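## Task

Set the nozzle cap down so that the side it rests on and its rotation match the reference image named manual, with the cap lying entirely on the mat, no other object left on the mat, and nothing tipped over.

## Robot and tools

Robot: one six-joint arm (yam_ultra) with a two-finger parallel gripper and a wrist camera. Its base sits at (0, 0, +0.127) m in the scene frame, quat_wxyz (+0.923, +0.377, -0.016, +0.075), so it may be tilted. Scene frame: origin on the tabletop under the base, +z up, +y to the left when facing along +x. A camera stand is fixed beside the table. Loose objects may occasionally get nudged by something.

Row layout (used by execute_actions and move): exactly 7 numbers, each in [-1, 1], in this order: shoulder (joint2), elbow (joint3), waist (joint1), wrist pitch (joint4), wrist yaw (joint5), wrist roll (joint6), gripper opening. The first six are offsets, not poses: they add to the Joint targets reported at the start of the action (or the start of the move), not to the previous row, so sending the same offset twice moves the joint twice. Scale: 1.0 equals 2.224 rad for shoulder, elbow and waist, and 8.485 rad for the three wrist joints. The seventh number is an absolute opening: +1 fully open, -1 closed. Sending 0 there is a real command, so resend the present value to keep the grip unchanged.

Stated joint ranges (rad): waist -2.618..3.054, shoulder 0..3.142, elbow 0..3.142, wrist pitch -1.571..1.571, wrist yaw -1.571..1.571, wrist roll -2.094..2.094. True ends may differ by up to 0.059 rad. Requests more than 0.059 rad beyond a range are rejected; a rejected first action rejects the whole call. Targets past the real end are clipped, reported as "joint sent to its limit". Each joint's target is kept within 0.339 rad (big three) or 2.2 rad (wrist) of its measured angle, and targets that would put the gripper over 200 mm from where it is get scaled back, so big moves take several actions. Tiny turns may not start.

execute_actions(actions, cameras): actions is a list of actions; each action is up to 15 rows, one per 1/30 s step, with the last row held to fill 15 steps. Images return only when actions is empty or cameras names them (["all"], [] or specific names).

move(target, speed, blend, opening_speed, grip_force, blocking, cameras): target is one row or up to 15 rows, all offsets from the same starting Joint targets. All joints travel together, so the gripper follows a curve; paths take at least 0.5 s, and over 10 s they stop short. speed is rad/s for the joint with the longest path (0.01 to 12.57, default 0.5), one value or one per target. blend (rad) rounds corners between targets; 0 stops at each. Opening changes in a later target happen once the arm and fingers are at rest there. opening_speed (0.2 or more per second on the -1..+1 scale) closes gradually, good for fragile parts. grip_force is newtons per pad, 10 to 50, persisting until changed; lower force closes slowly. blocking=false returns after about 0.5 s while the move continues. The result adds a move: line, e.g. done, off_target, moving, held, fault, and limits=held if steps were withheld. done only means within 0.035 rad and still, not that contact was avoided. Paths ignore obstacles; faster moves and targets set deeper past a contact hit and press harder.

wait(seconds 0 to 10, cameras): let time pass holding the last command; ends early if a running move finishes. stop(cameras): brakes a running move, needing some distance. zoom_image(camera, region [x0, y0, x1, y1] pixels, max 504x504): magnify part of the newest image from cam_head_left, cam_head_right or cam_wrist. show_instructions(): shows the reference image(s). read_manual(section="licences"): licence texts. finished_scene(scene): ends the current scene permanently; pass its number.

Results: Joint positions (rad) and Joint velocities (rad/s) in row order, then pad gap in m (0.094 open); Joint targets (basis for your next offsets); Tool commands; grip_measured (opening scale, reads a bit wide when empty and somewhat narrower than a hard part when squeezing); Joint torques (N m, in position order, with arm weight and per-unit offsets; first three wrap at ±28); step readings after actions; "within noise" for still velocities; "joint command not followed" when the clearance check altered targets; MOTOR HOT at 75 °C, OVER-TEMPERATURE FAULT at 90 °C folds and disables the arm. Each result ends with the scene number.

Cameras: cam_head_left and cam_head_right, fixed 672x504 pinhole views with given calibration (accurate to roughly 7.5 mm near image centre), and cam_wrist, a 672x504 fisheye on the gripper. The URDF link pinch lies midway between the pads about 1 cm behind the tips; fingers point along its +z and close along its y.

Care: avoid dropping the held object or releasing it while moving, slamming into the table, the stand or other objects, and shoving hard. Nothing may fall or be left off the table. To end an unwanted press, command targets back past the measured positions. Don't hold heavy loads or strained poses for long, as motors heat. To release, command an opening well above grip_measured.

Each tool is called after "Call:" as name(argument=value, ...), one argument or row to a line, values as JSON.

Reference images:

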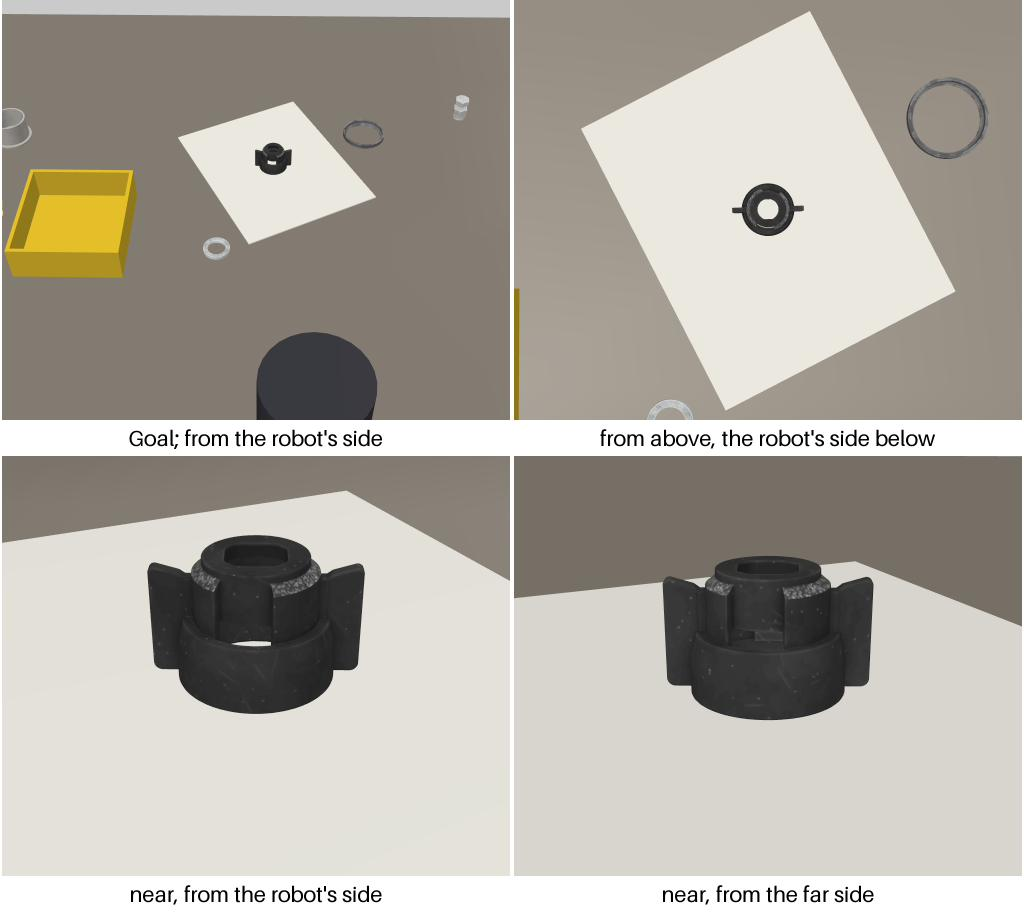

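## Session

Call:
execute_actions(
  actions=[],
)

Call:
show_instructions(
)

Scene clock: 0.00 s.
grip_measured=+1.000
Joint names: [shoulder, elbow, waist, wrist pitch, wrist yaw, wrist roll]
Joint positions: [1.759 1.458 -0.602 -1.309 -0.973 -1.954 0.094]
Joint velocities: within noise
Joint torques (N m): no reading
Heat: 25 °C.
Joint targets: [1.747 1.466 -0.586 -1.316 -0.991 -1.954]
Tool commands: gripper/opening=+1.0

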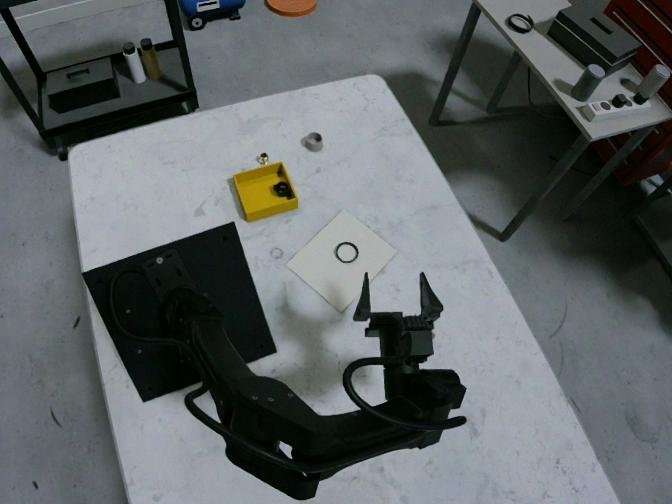

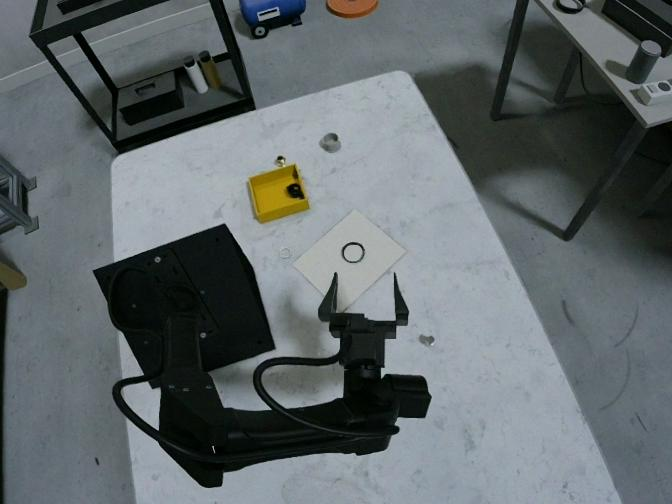

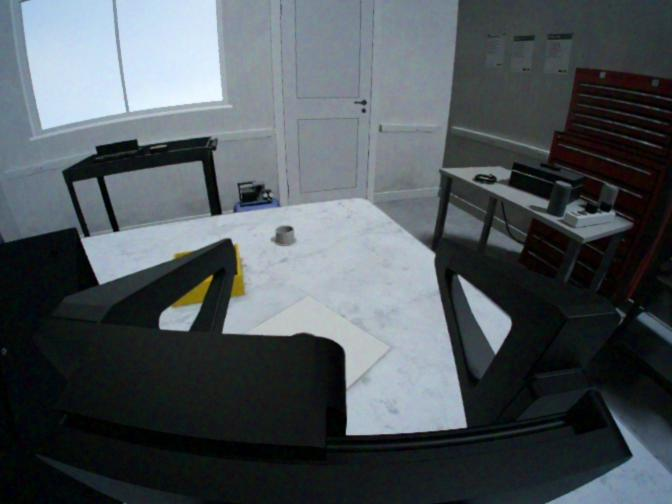

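Reference images for this scene: manual.

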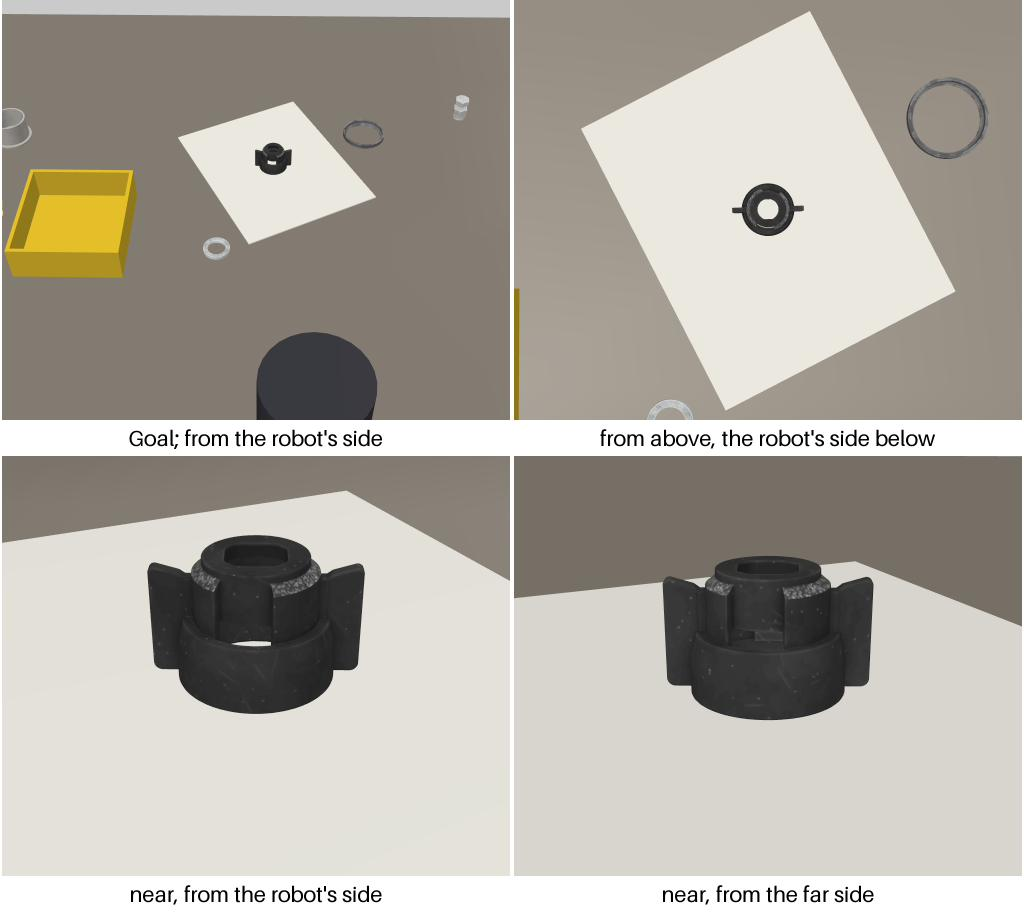

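Call:
zoom_image(
  camera="cam_head_left",
  region=[220, 120, 420, 320],
)

Call:
zoom_image(
  camera="cam_head_right",
  region=[230, 120, 430, 320],
)

Call:
zoom_image(
  camera="cam_head_right",
  region=[240, 140, 350, 230],
)

Call:
zoom_image(
  camera="cam_head_left",
  region=[225, 140, 335, 230],
)

Scaled by 2.520 from the camera's 672x504 image, which has a finer 960x720 frame.

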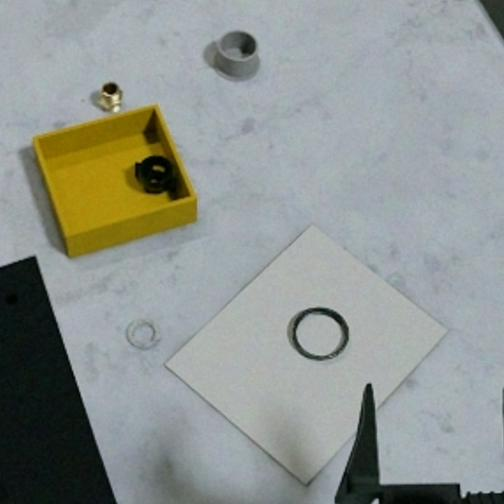

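Scaled by 2.520 from the camera's 672x504 image, which has a finer 960x720 frame.

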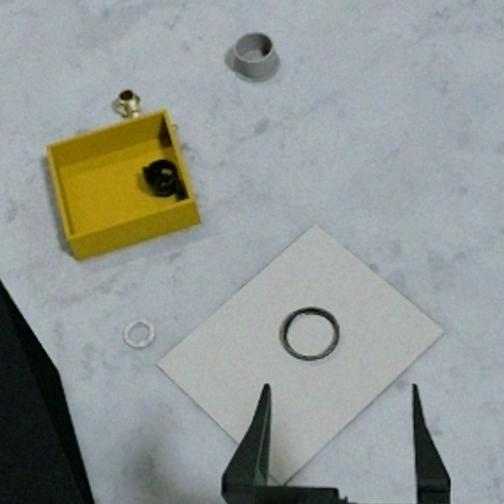

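Scaled by 4.582 from the camera's 672x504 image, which has a finer 960x720 frame.

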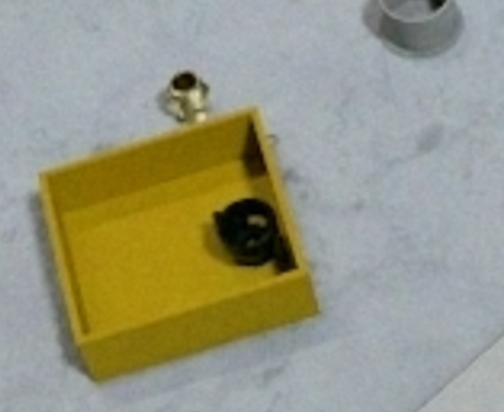

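Scaled by 4.582 from the camera's 672x504 image, which has a finer 960x720 frame.

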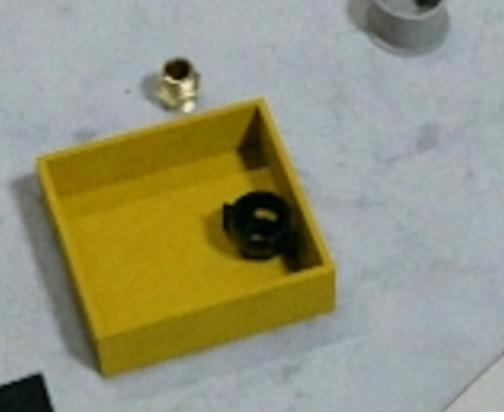

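Call:
move(
  target=[0.3588, 0.1007, 0.6016, -0.0009, 0.1716, 0.0672, 1.0],
  speed=1.1,
  cameras=["all"],
)

Call:
zoom_image(
  camera="cam_wrist",
  region=[280, 60, 580, 340],
)

Call:
zoom_image(
  camera="cam_wrist",
  region=[360, 80, 510, 220],
)

Scene clock: 76.83 s.
grip_measured=+1.000
Joint names: [shoulder, elbow, waist, wrist pitch, wrist yaw, wrist roll]
Joint positions: [2.542 1.658 0.747 -1.31 0.468 -1.389 0.094]
Joint torques (N m): [-7.46 8.06 4.71 0.06 -0.05 0.12]
Heat: 27 °C.
Joint targets: [2.545 1.690 0.752 -1.323 0.465 -1.384]
move: done

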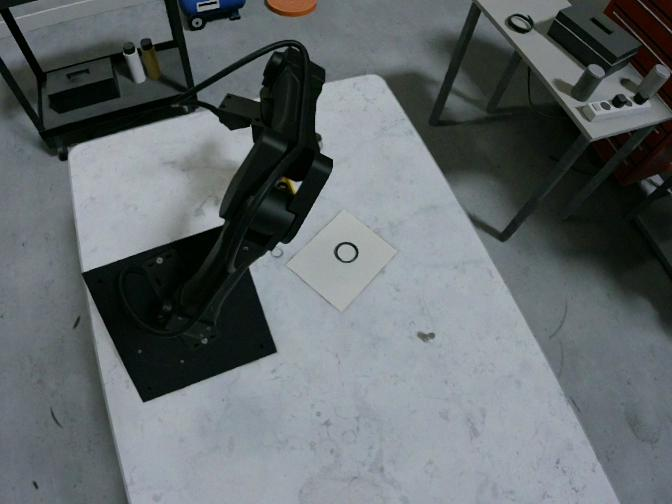

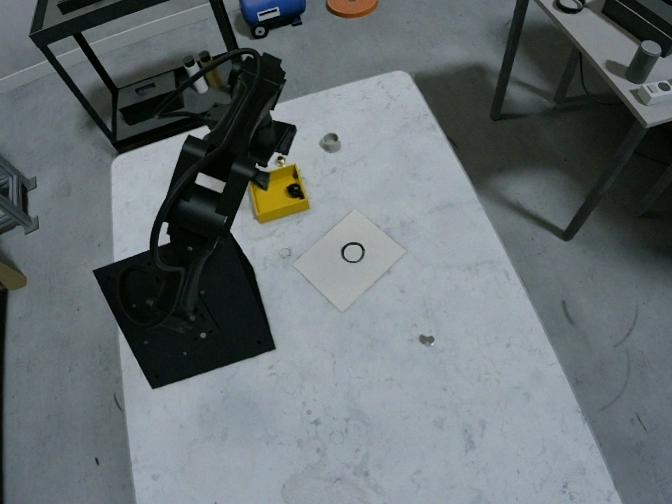

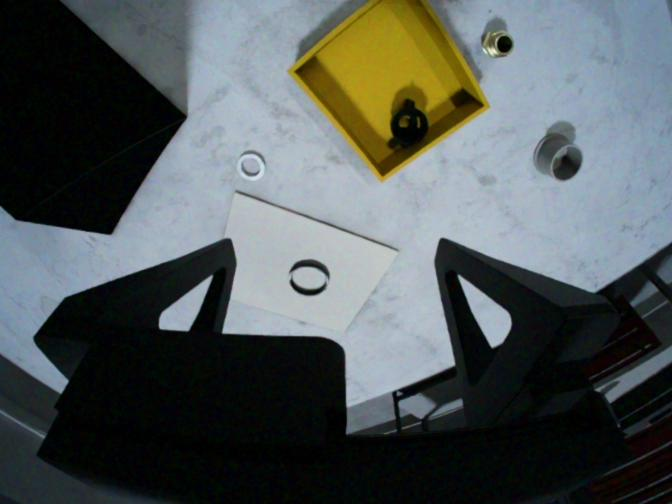

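Scaled by 1.680 from the camera's 672x504 image, which has a finer 960x720 frame.

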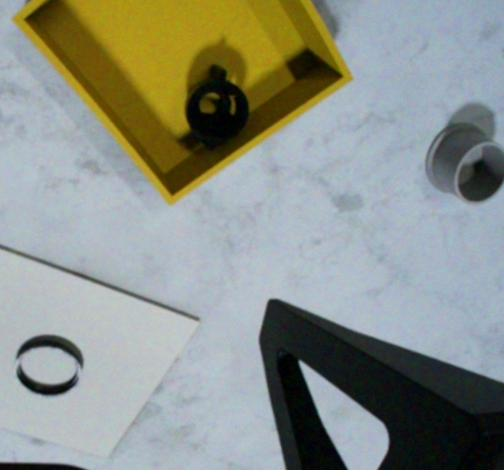

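Scaled by 3.360 from the camera's 672x504 image, which has a finer 960x720 frame.

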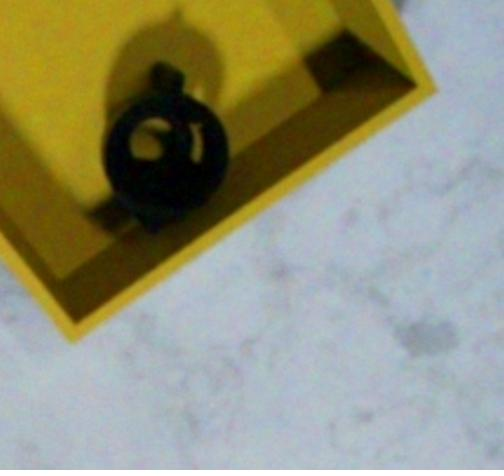

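Call:
move(
  target=[
    [-0.0742, -0.1034, -0.2475, 0.0493, 0.0306, 0.2197, 1.0],
    [-0.0328, -0.1484, -0.2971, 0.0806, 0.0338, 0.2015, 1.0],
  ],
  speed=[1.0, 0.15],
  blend=[0.03, 0],
  cameras=["all"],
)

Call:
zoom_image(
  camera="cam_wrist",
  region=[200, 130, 470, 350],
)

Scene clock: 243.57 s.
grip_measured=+1.000
Joint names: [shoulder, elbow, waist, wrist pitch, wrist yaw, wrist roll]
Joint positions: [2.461 1.366 0.083 -0.659 0.743 0.331 0.094]
Joint torques (N m): [-6.61 2.88 6.8 0.29 0.08 -0.08]
Heat: 27 °C.
Joint targets: [2.472 1.359 0.091 -0.639 0.752 0.326]
move: done

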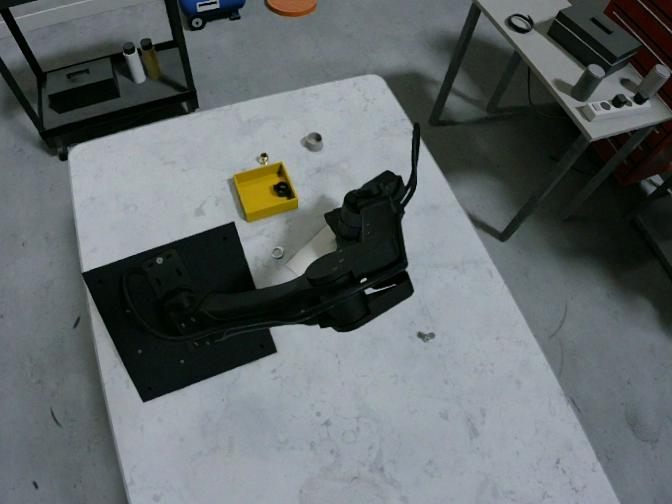

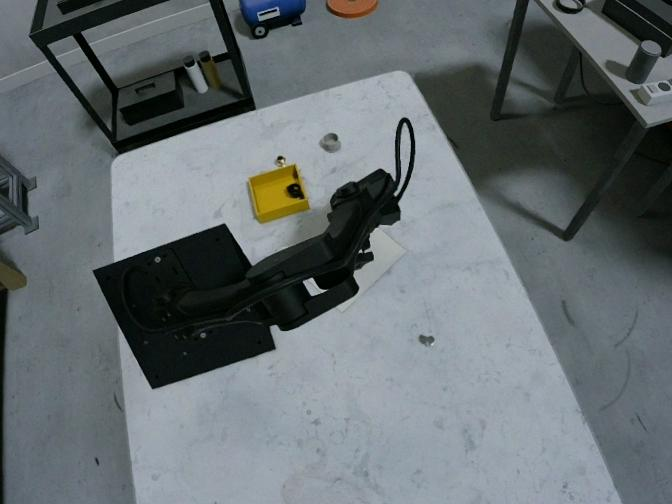

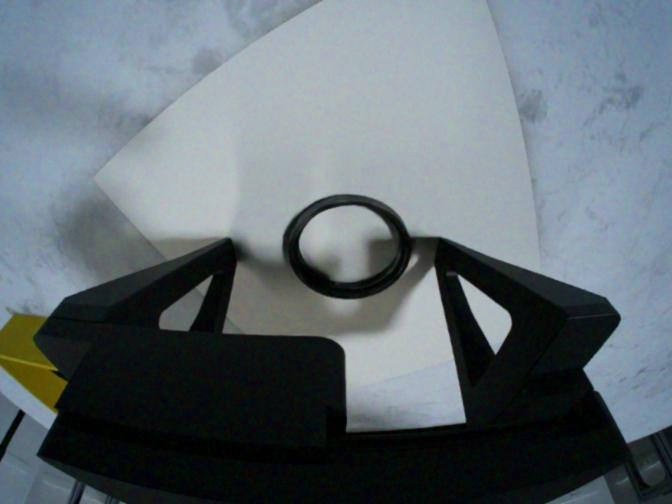

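Scaled by 1.867 from the camera's 672x504 image, which has a finer 960x720 frame.

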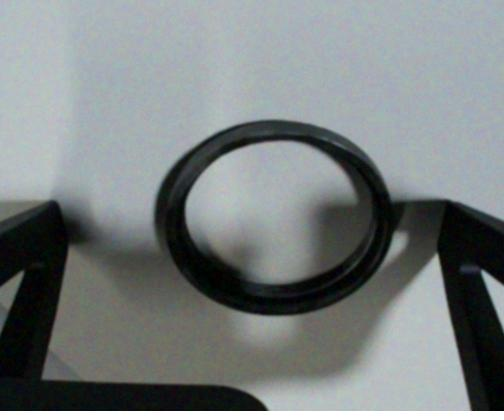

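Call:
move(
  target=[0, 0, 0, 0, 0, 0, 0.02],
  speed=0.2,
  opening_speed=0.8,
  cameras=["cam_wrist"],
)

Scene clock: 256.07 s.
grip_measured=+0.110
Joint names: [shoulder, elbow, waist, wrist pitch, wrist yaw, wrist roll]
Joint positions: [2.461 1.366 0.083 -0.658 0.744 0.33 0.052]
Joint torques (N m): [-6.78 2.89 6.78 0.32 0.04 -0.03]
Heat: 27 °C.
Joint targets: [2.472 1.359 0.091 -0.639 0.752 0.325]
move: done
Images, in order (width x height): cam_wrist 672x504.

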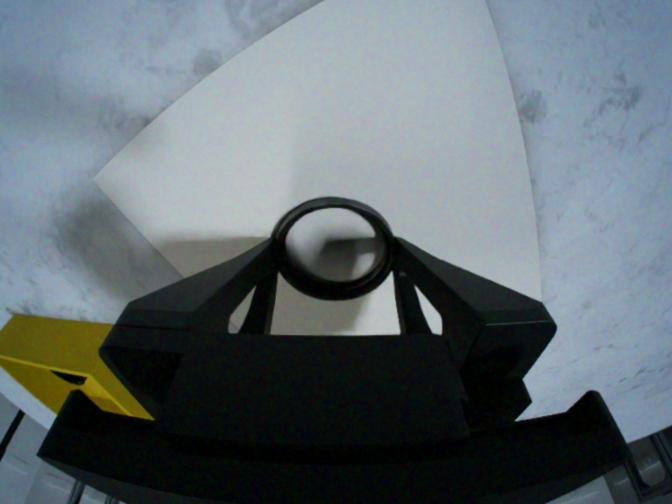

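Call:
move(
  target=[
    [-0.0166, 0.0184, 0, -0.0107, 0, 0, 0.02],
    [-0.1021, 0.0904, -0.0857, -0.0290, 0.0025, 0, 0.02],
    [-0.0760, 0.0634, -0.1095, -0.0095, 0.0033, 0, 0.02],
  ],
  speed=[0.2, 0.4, 0.12],
  blend=[0.02, 0.02, 0],
  cameras=["all"],
)

Scene clock: 286.27 s.
grip_measured=+0.109
Joint names: [shoulder, elbow, waist, wrist pitch, wrist yaw, wrist roll]
Joint positions: [2.292 1.507 -0.161 -0.74 0.771 0.329 0.052]
Joint torques (N m): [-7.06 2.97 7.1 0.29 0.06 -0.03]
Heat: 28 °C.
Joint targets: [2.303 1.501 -0.152 -0.720 0.780 0.326]
move: done

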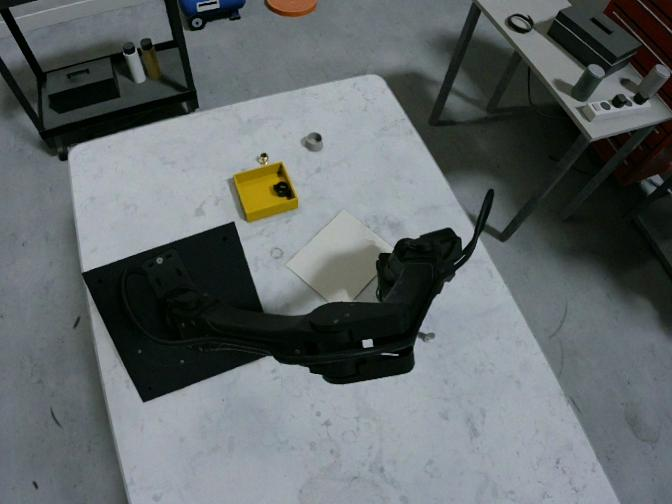

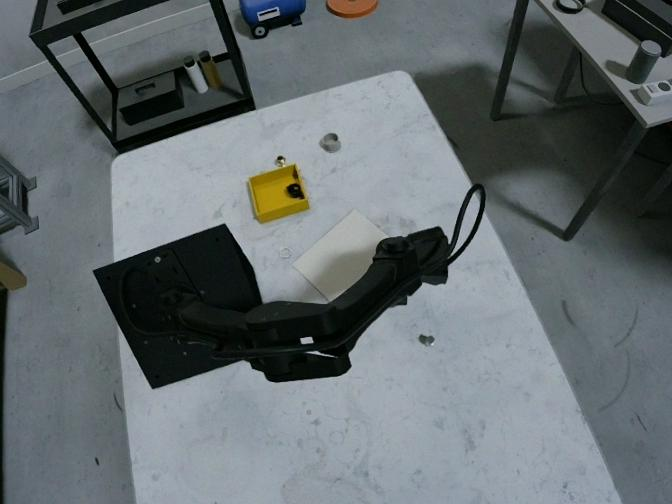

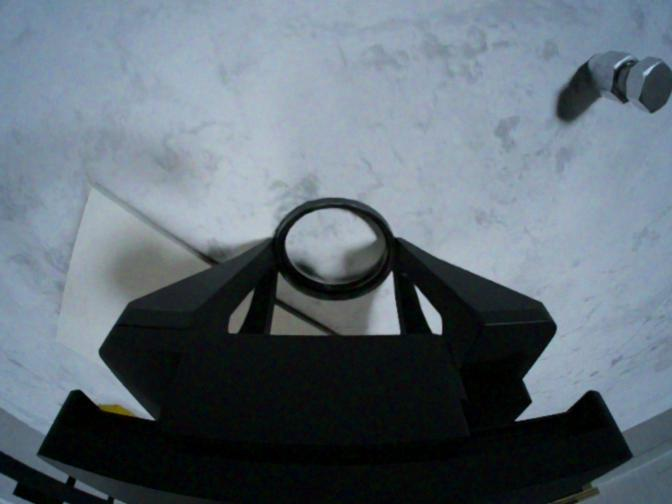

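Call:
move(
  target=[
    [0.0036, 0, 0, 0, 0, 0, 0.02],
    [0.0036, 0, 0, 0, 0, 0, 0.6],
    [-0.0283, 0, 0, 0, 0, 0, 0.6],
    [-0.0553, 0.0535, 0.1133, -0.0189, -0.0024, 0.0205, 0.6],
    [0.1996, -0.0081, 0.4317, -0.0100, -0.0134, 0.0844, -0.02],
  ],
  speed=[0.1, 0.2, 0.2, 0.6, 0.9],
  blend=[0, 0, 0.02, 0.1, 0],
  opening_speed=0.8,
  cameras=["all"],
)

Call:
zoom_image(
  camera="cam_wrist",
  region=[246, 80, 426, 260],
)

Scene clock: 379.97 s.
grip_measured=-0.018
Joint names: [shoulder, elbow, waist, wrist pitch, wrist yaw, wrist roll]
Joint positions: [2.75 1.482 0.804 -0.819 0.653 1.036 0.046]
Joint torques (N m): [-9.35 5.42 4.25 0.47 0.17 0.11]
Heat: 29 °C.
Joint targets: [2.747 1.482 0.808 -0.805 0.666 1.042]
move: done

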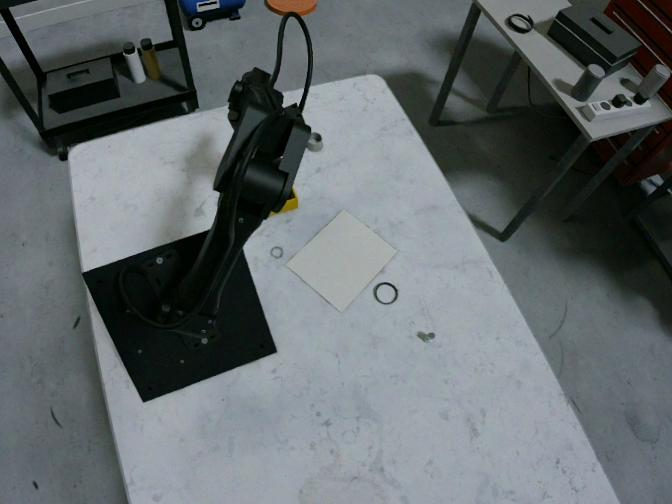

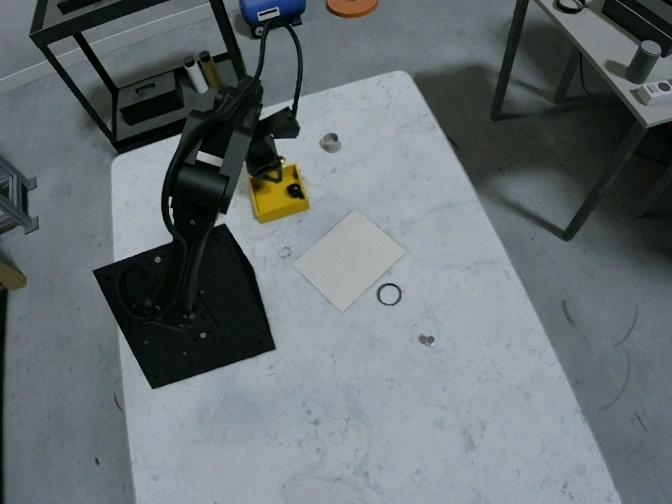

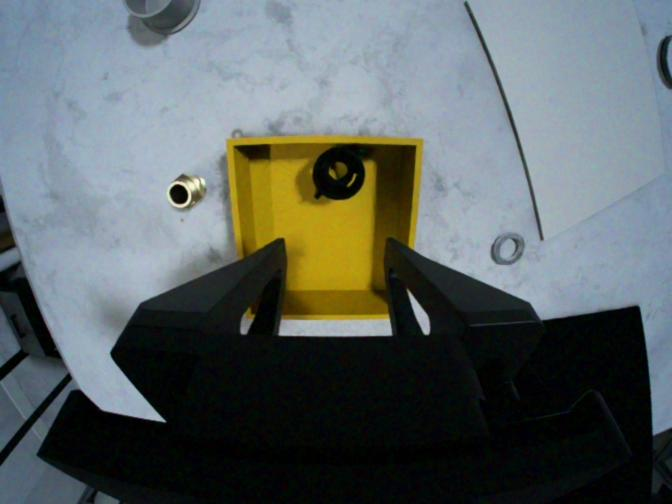

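Scaled by 2.800 from the camera's 672x504 image, which has a finer 960x720 frame.

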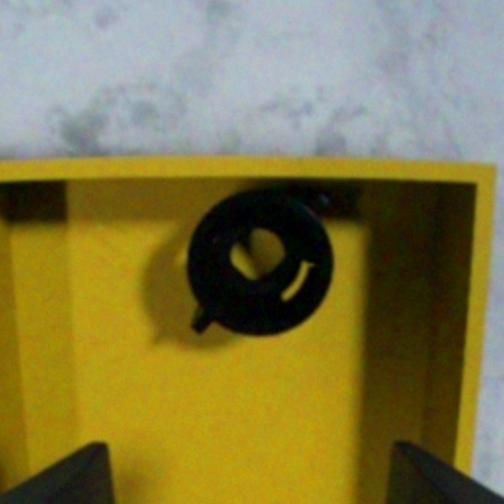

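Call:
zoom_image(
  camera="cam_wrist",
  region=[300, 130, 380, 210],
)

Call:
zoom_image(
  camera="cam_head_right",
  region=[270, 165, 320, 215],
)

Scaled by 6.300 from the camera's 672x504 image, which has a finer 960x720 frame.

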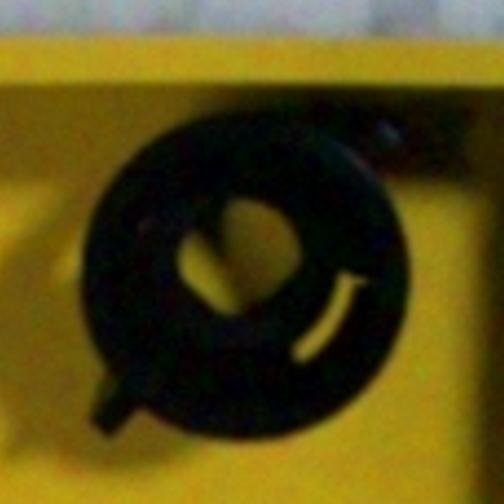

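Scaled by 10.080 from the camera's 672x504 image, which has a finer 960x720 frame.

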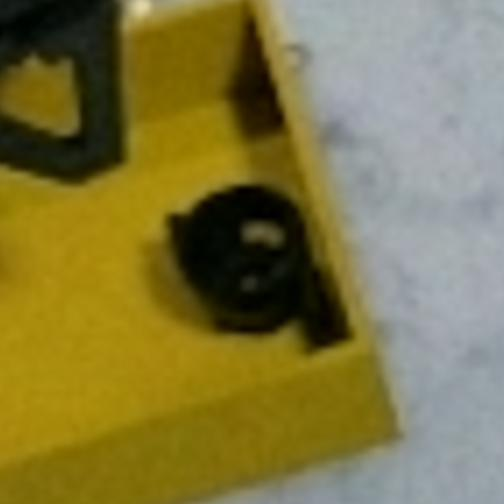

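Call:
move(
  target=[0.0679, 0.0103, 0.0625, 0.0, 0.0252, -0.3220, 0.0],
  speed=1.5,
  cameras=["cam_wrist", "cam_head_left"],
)

Call:
zoom_image(
  camera="cam_wrist",
  region=[266, 130, 406, 270],
)

Scene clock: 746.60 s.
grip_measured=-0.002
Joint names: [shoulder, elbow, waist, wrist pitch, wrist yaw, wrist roll]
Joint positions: [2.884 1.482 0.925 -0.817 0.872 -1.685 0.047]
Joint torques (N m): [-8.61 7.16 4.86 0.36 0.27 -0.02]
Heat: 28 °C.
Joint targets: [2.898 1.505 0.947 -0.805 0.880 -1.691]
move: done
Images, in order (width x height): cam_head_left 672x504, cam_wrist 672x504.

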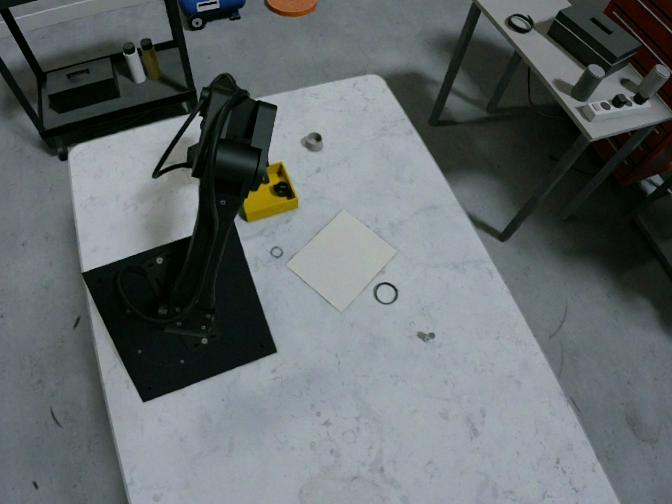

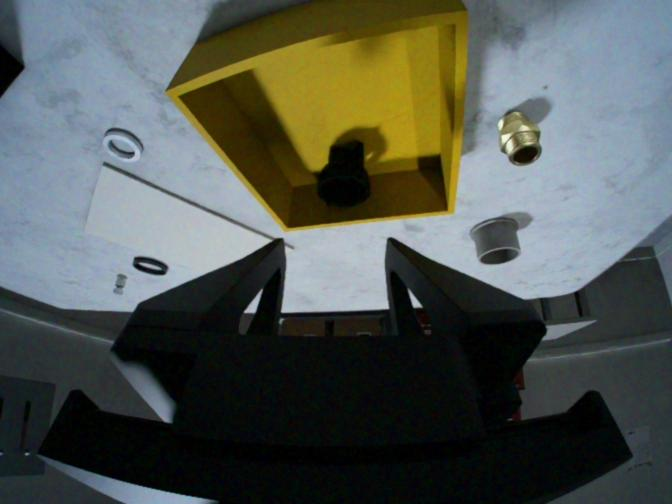

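Scaled by 3.600 from the camera's 672x504 image, which has a finer 960x720 frame.

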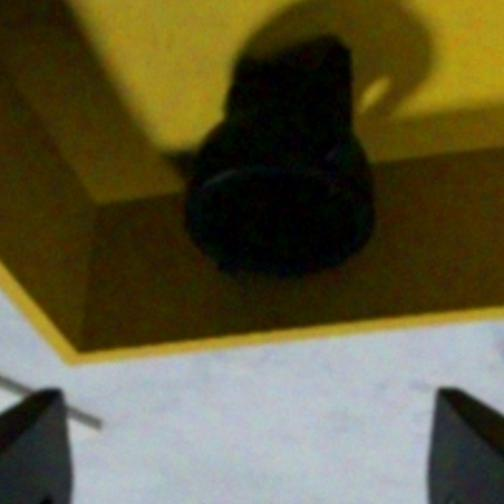

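Call:
move(
  target=[0.0387, -0.0508, -0.0890, 0.0482, 0.0120, -0.0331, 0.0],
  speed=0.25,
  cameras=["cam_wrist"],
)

Call:
zoom_image(
  camera="cam_wrist",
  region=[246, 150, 436, 330],
)

Scene clock: 766.20 s.
grip_measured=-0.002
Joint names: [shoulder, elbow, waist, wrist pitch, wrist yaw, wrist roll]
Joint positions: [2.971 1.401 0.746 -0.409 0.974 -1.965 0.047]
Joint torques (N m): [-8.69 3.85 4.33 0.53 0.25 -0.03]
Heat: 28 °C.
Joint targets: [2.984 1.393 0.749 -0.396 0.982 -1.971]
move: done
Images, in order (width x height): cam_wrist 672x504.

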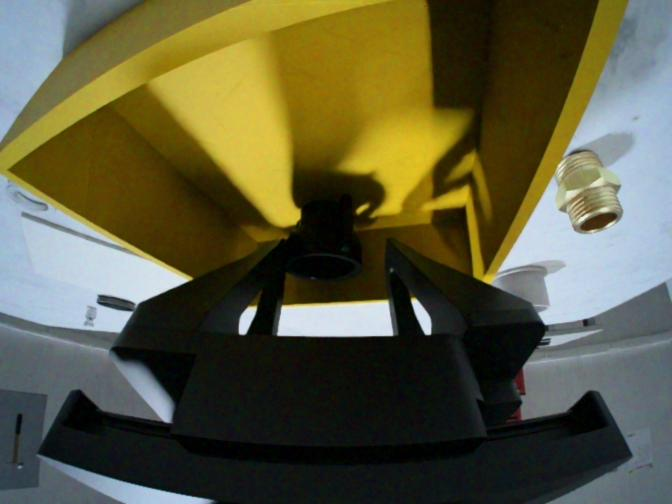

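Scaled by 2.653 from the camera's 672x504 image, which has a finer 960x720 frame.

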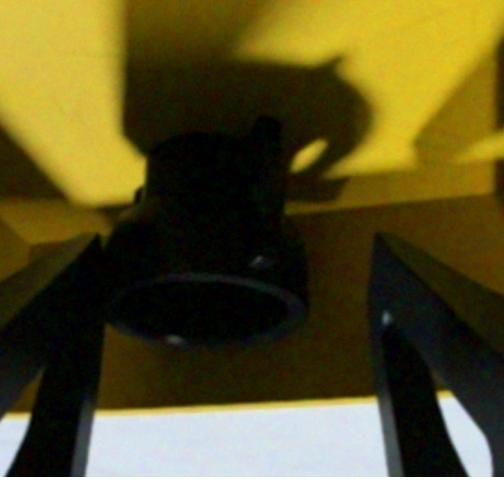

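Call:
move(
  target=[0, 0, 0, 0, 0, 0, -0.55],
  speed=0.2,
  opening_speed=0.5,
  cameras=["cam_wrist"],
)

Call:
zoom_image(
  camera="cam_wrist",
  region=[246, 150, 436, 330],
)

Scene clock: 777.40 s.
grip_measured=-0.290
Joint names: [shoulder, elbow, waist, wrist pitch, wrist yaw, wrist roll]
Joint positions: [2.971 1.401 0.746 -0.408 0.975 -1.966 0.033]
Joint torques (N m): [-8.61 3.84 4.26 0.56 0.25 -0.03]
Heat: 28 °C.
Joint targets: [2.984 1.393 0.749 -0.396 0.982 -1.971]
move: done
Images, in order (width x height): cam_wrist 672x504.

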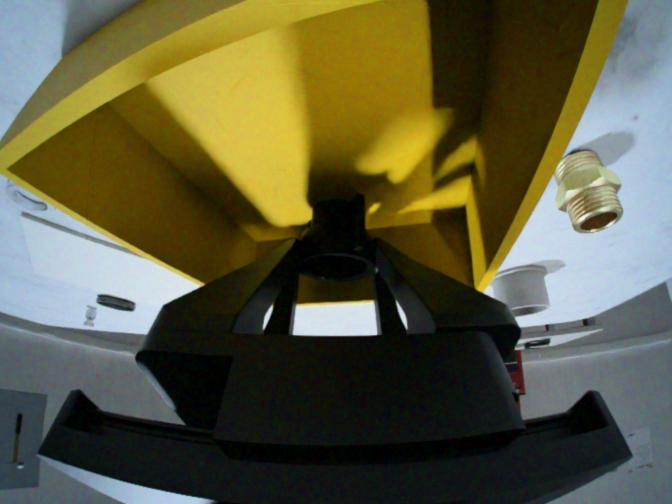

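Scaled by 2.653 from the camera's 672x504 image, which has a finer 960x720 frame.

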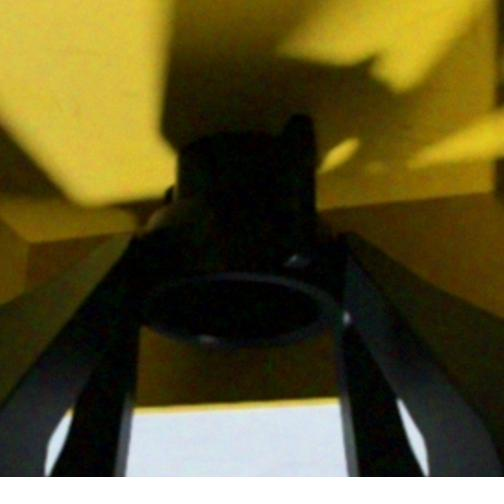

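Call:
move(
  target=[
    [-0.0387, 0.0490, 0.0854, -0.0500, -0.0134, 0.0337, -0.55],
    [-0.3975, -0.1767, -0.1569, 0.0290, -0.0686, 0.0673, -0.55],
    [-0.5047, -0.4451, -0.4317, 0.1174, -0.1322, 0.1045, -0.55],
  ],
  speed=[0.3, 0.8, 0.7],
  blend=[0.08, 0.2, 0],
  cameras=["all"],
)

Call:
zoom_image(
  camera="cam_wrist",
  region=[246, 150, 436, 330],
)

Call:
zoom_image(
  camera="cam_head_right",
  region=[300, 200, 420, 300],
)

Scene clock: 889.10 s.
grip_measured=-0.290
Joint names: [shoulder, elbow, waist, wrist pitch, wrist yaw, wrist roll]
Joint positions: [1.885 0.407 -0.216 0.578 -0.113 -1.09 0.033]
Joint torques (N m): [-6.71 1.37 4.08 0.93 -0.59 0.07]
Heat: 28 °C.
Joint targets: [1.861 0.403 -0.211 0.600 -0.140 -1.085]
move: done

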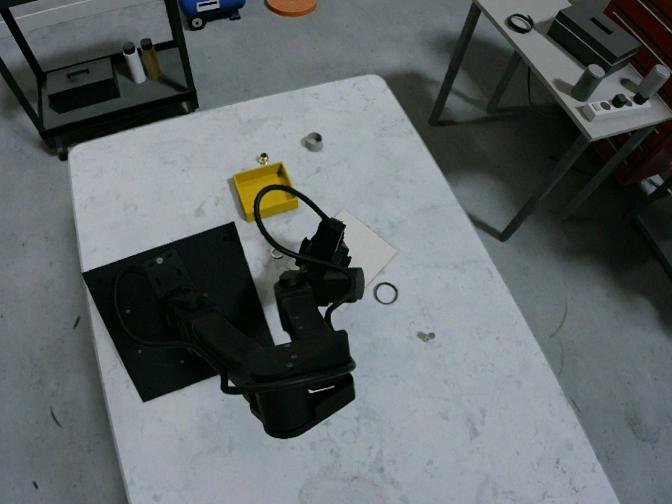

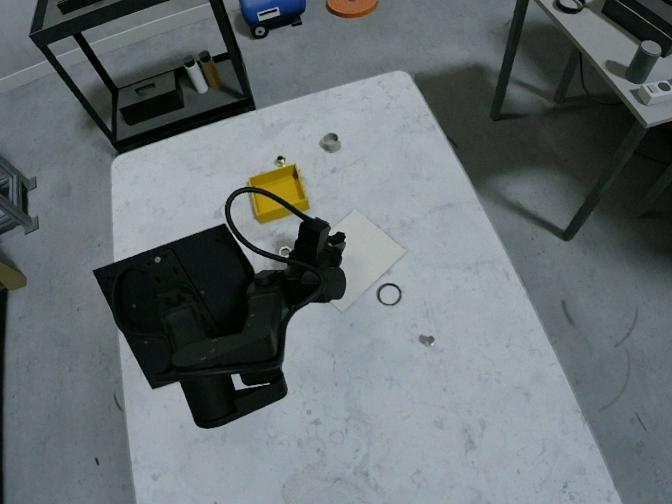

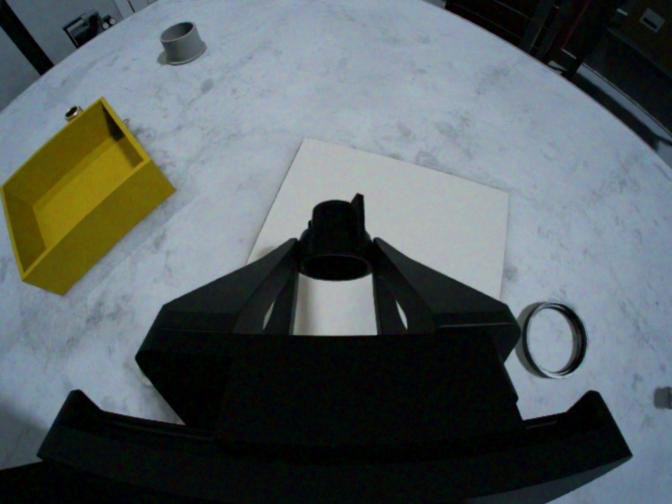

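Scaled by 2.653 from the camera's 672x504 image, which has a finer 960x720 frame.

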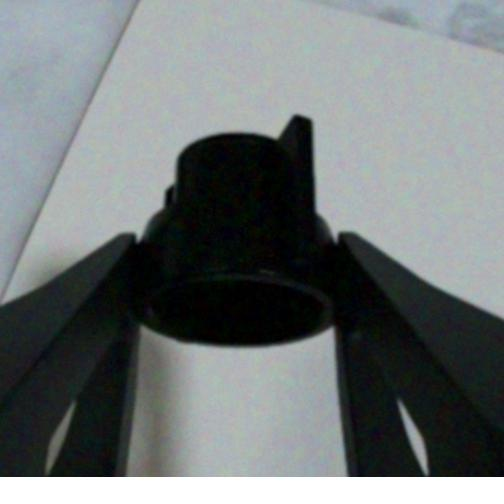

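Scaled by 4.200 from the camera's 672x504 image, which has a finer 960x720 frame.

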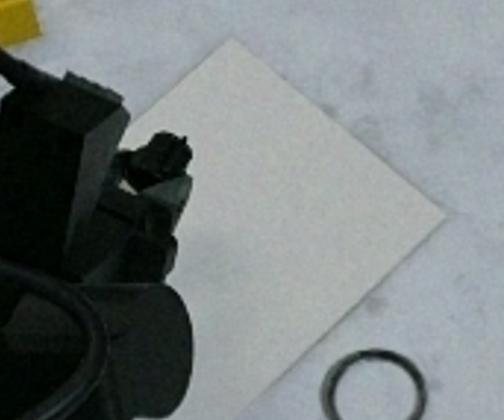

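Call:
move(
  target=[0.1113, 0.0220, -0.0678, 0.0192, -0.0110, -0.0151, -0.55],
  speed=0.12,
  cameras=["all"],
)

Call:
zoom_image(
  camera="cam_wrist",
  region=[246, 150, 436, 330],
)

Call:
zoom_image(
  camera="cam_head_right",
  region=[300, 200, 420, 300],
)

Scene clock: 903.40 s.
grip_measured=-0.290
Joint names: [shoulder, elbow, waist, wrist pitch, wrist yaw, wrist roll]
Joint positions: [2.095 0.444 -0.359 0.747 -0.224 -1.206 0.033]
Joint torques (N m): [-3.9 1.13 3.88 0.76 -0.47 -0.07]
Heat: 27 °C.
Joint targets: [2.109 0.451 -0.362 0.763 -0.233 -1.213]
move: done

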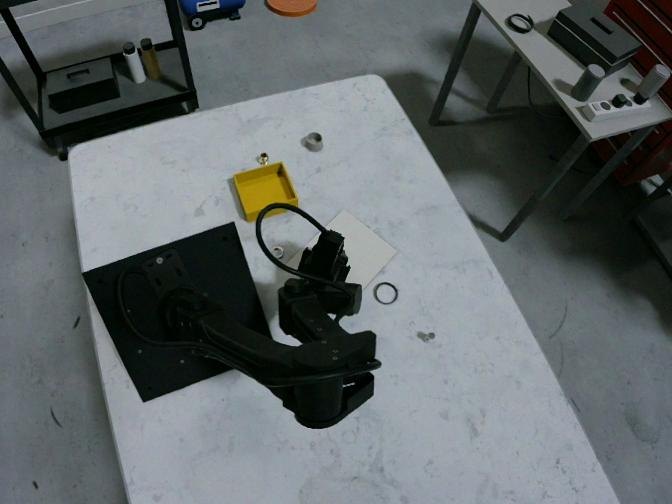

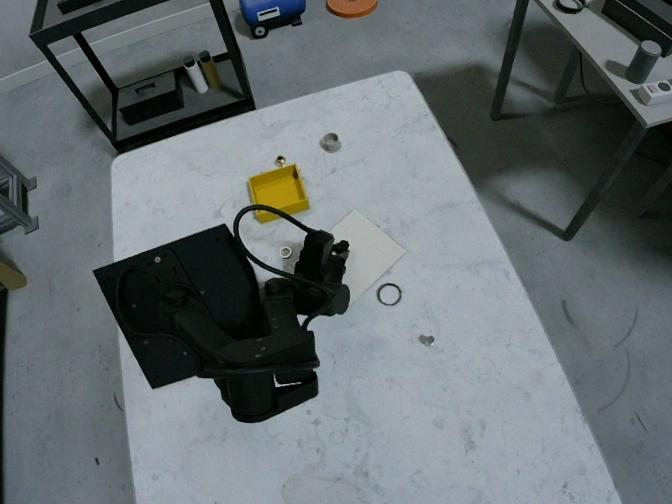

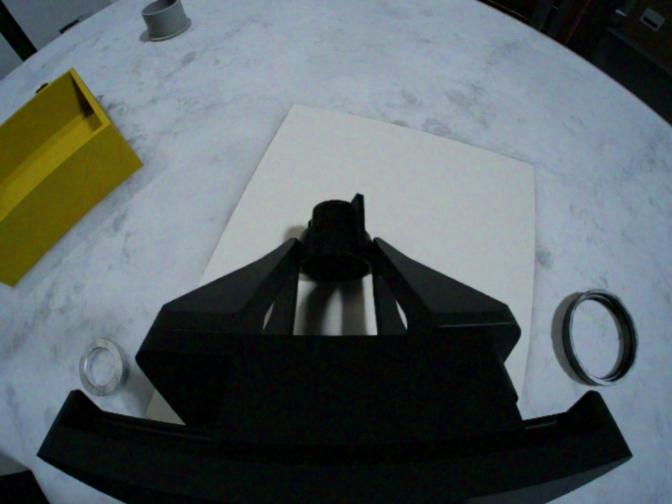

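Scaled by 2.653 from the camera's 672x504 image, which has a finer 960x720 frame.

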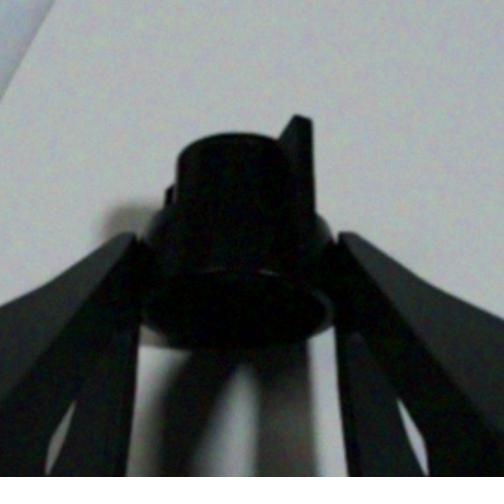

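Scaled by 4.200 from the camera's 672x504 image, which has a finer 960x720 frame.

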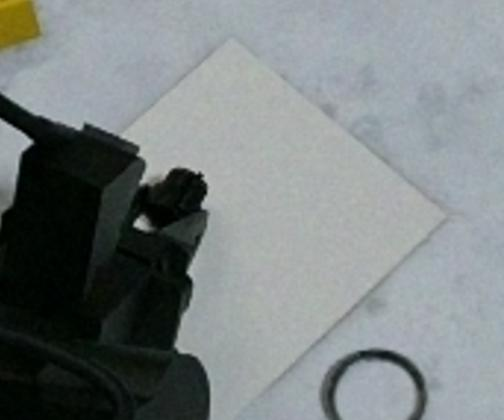

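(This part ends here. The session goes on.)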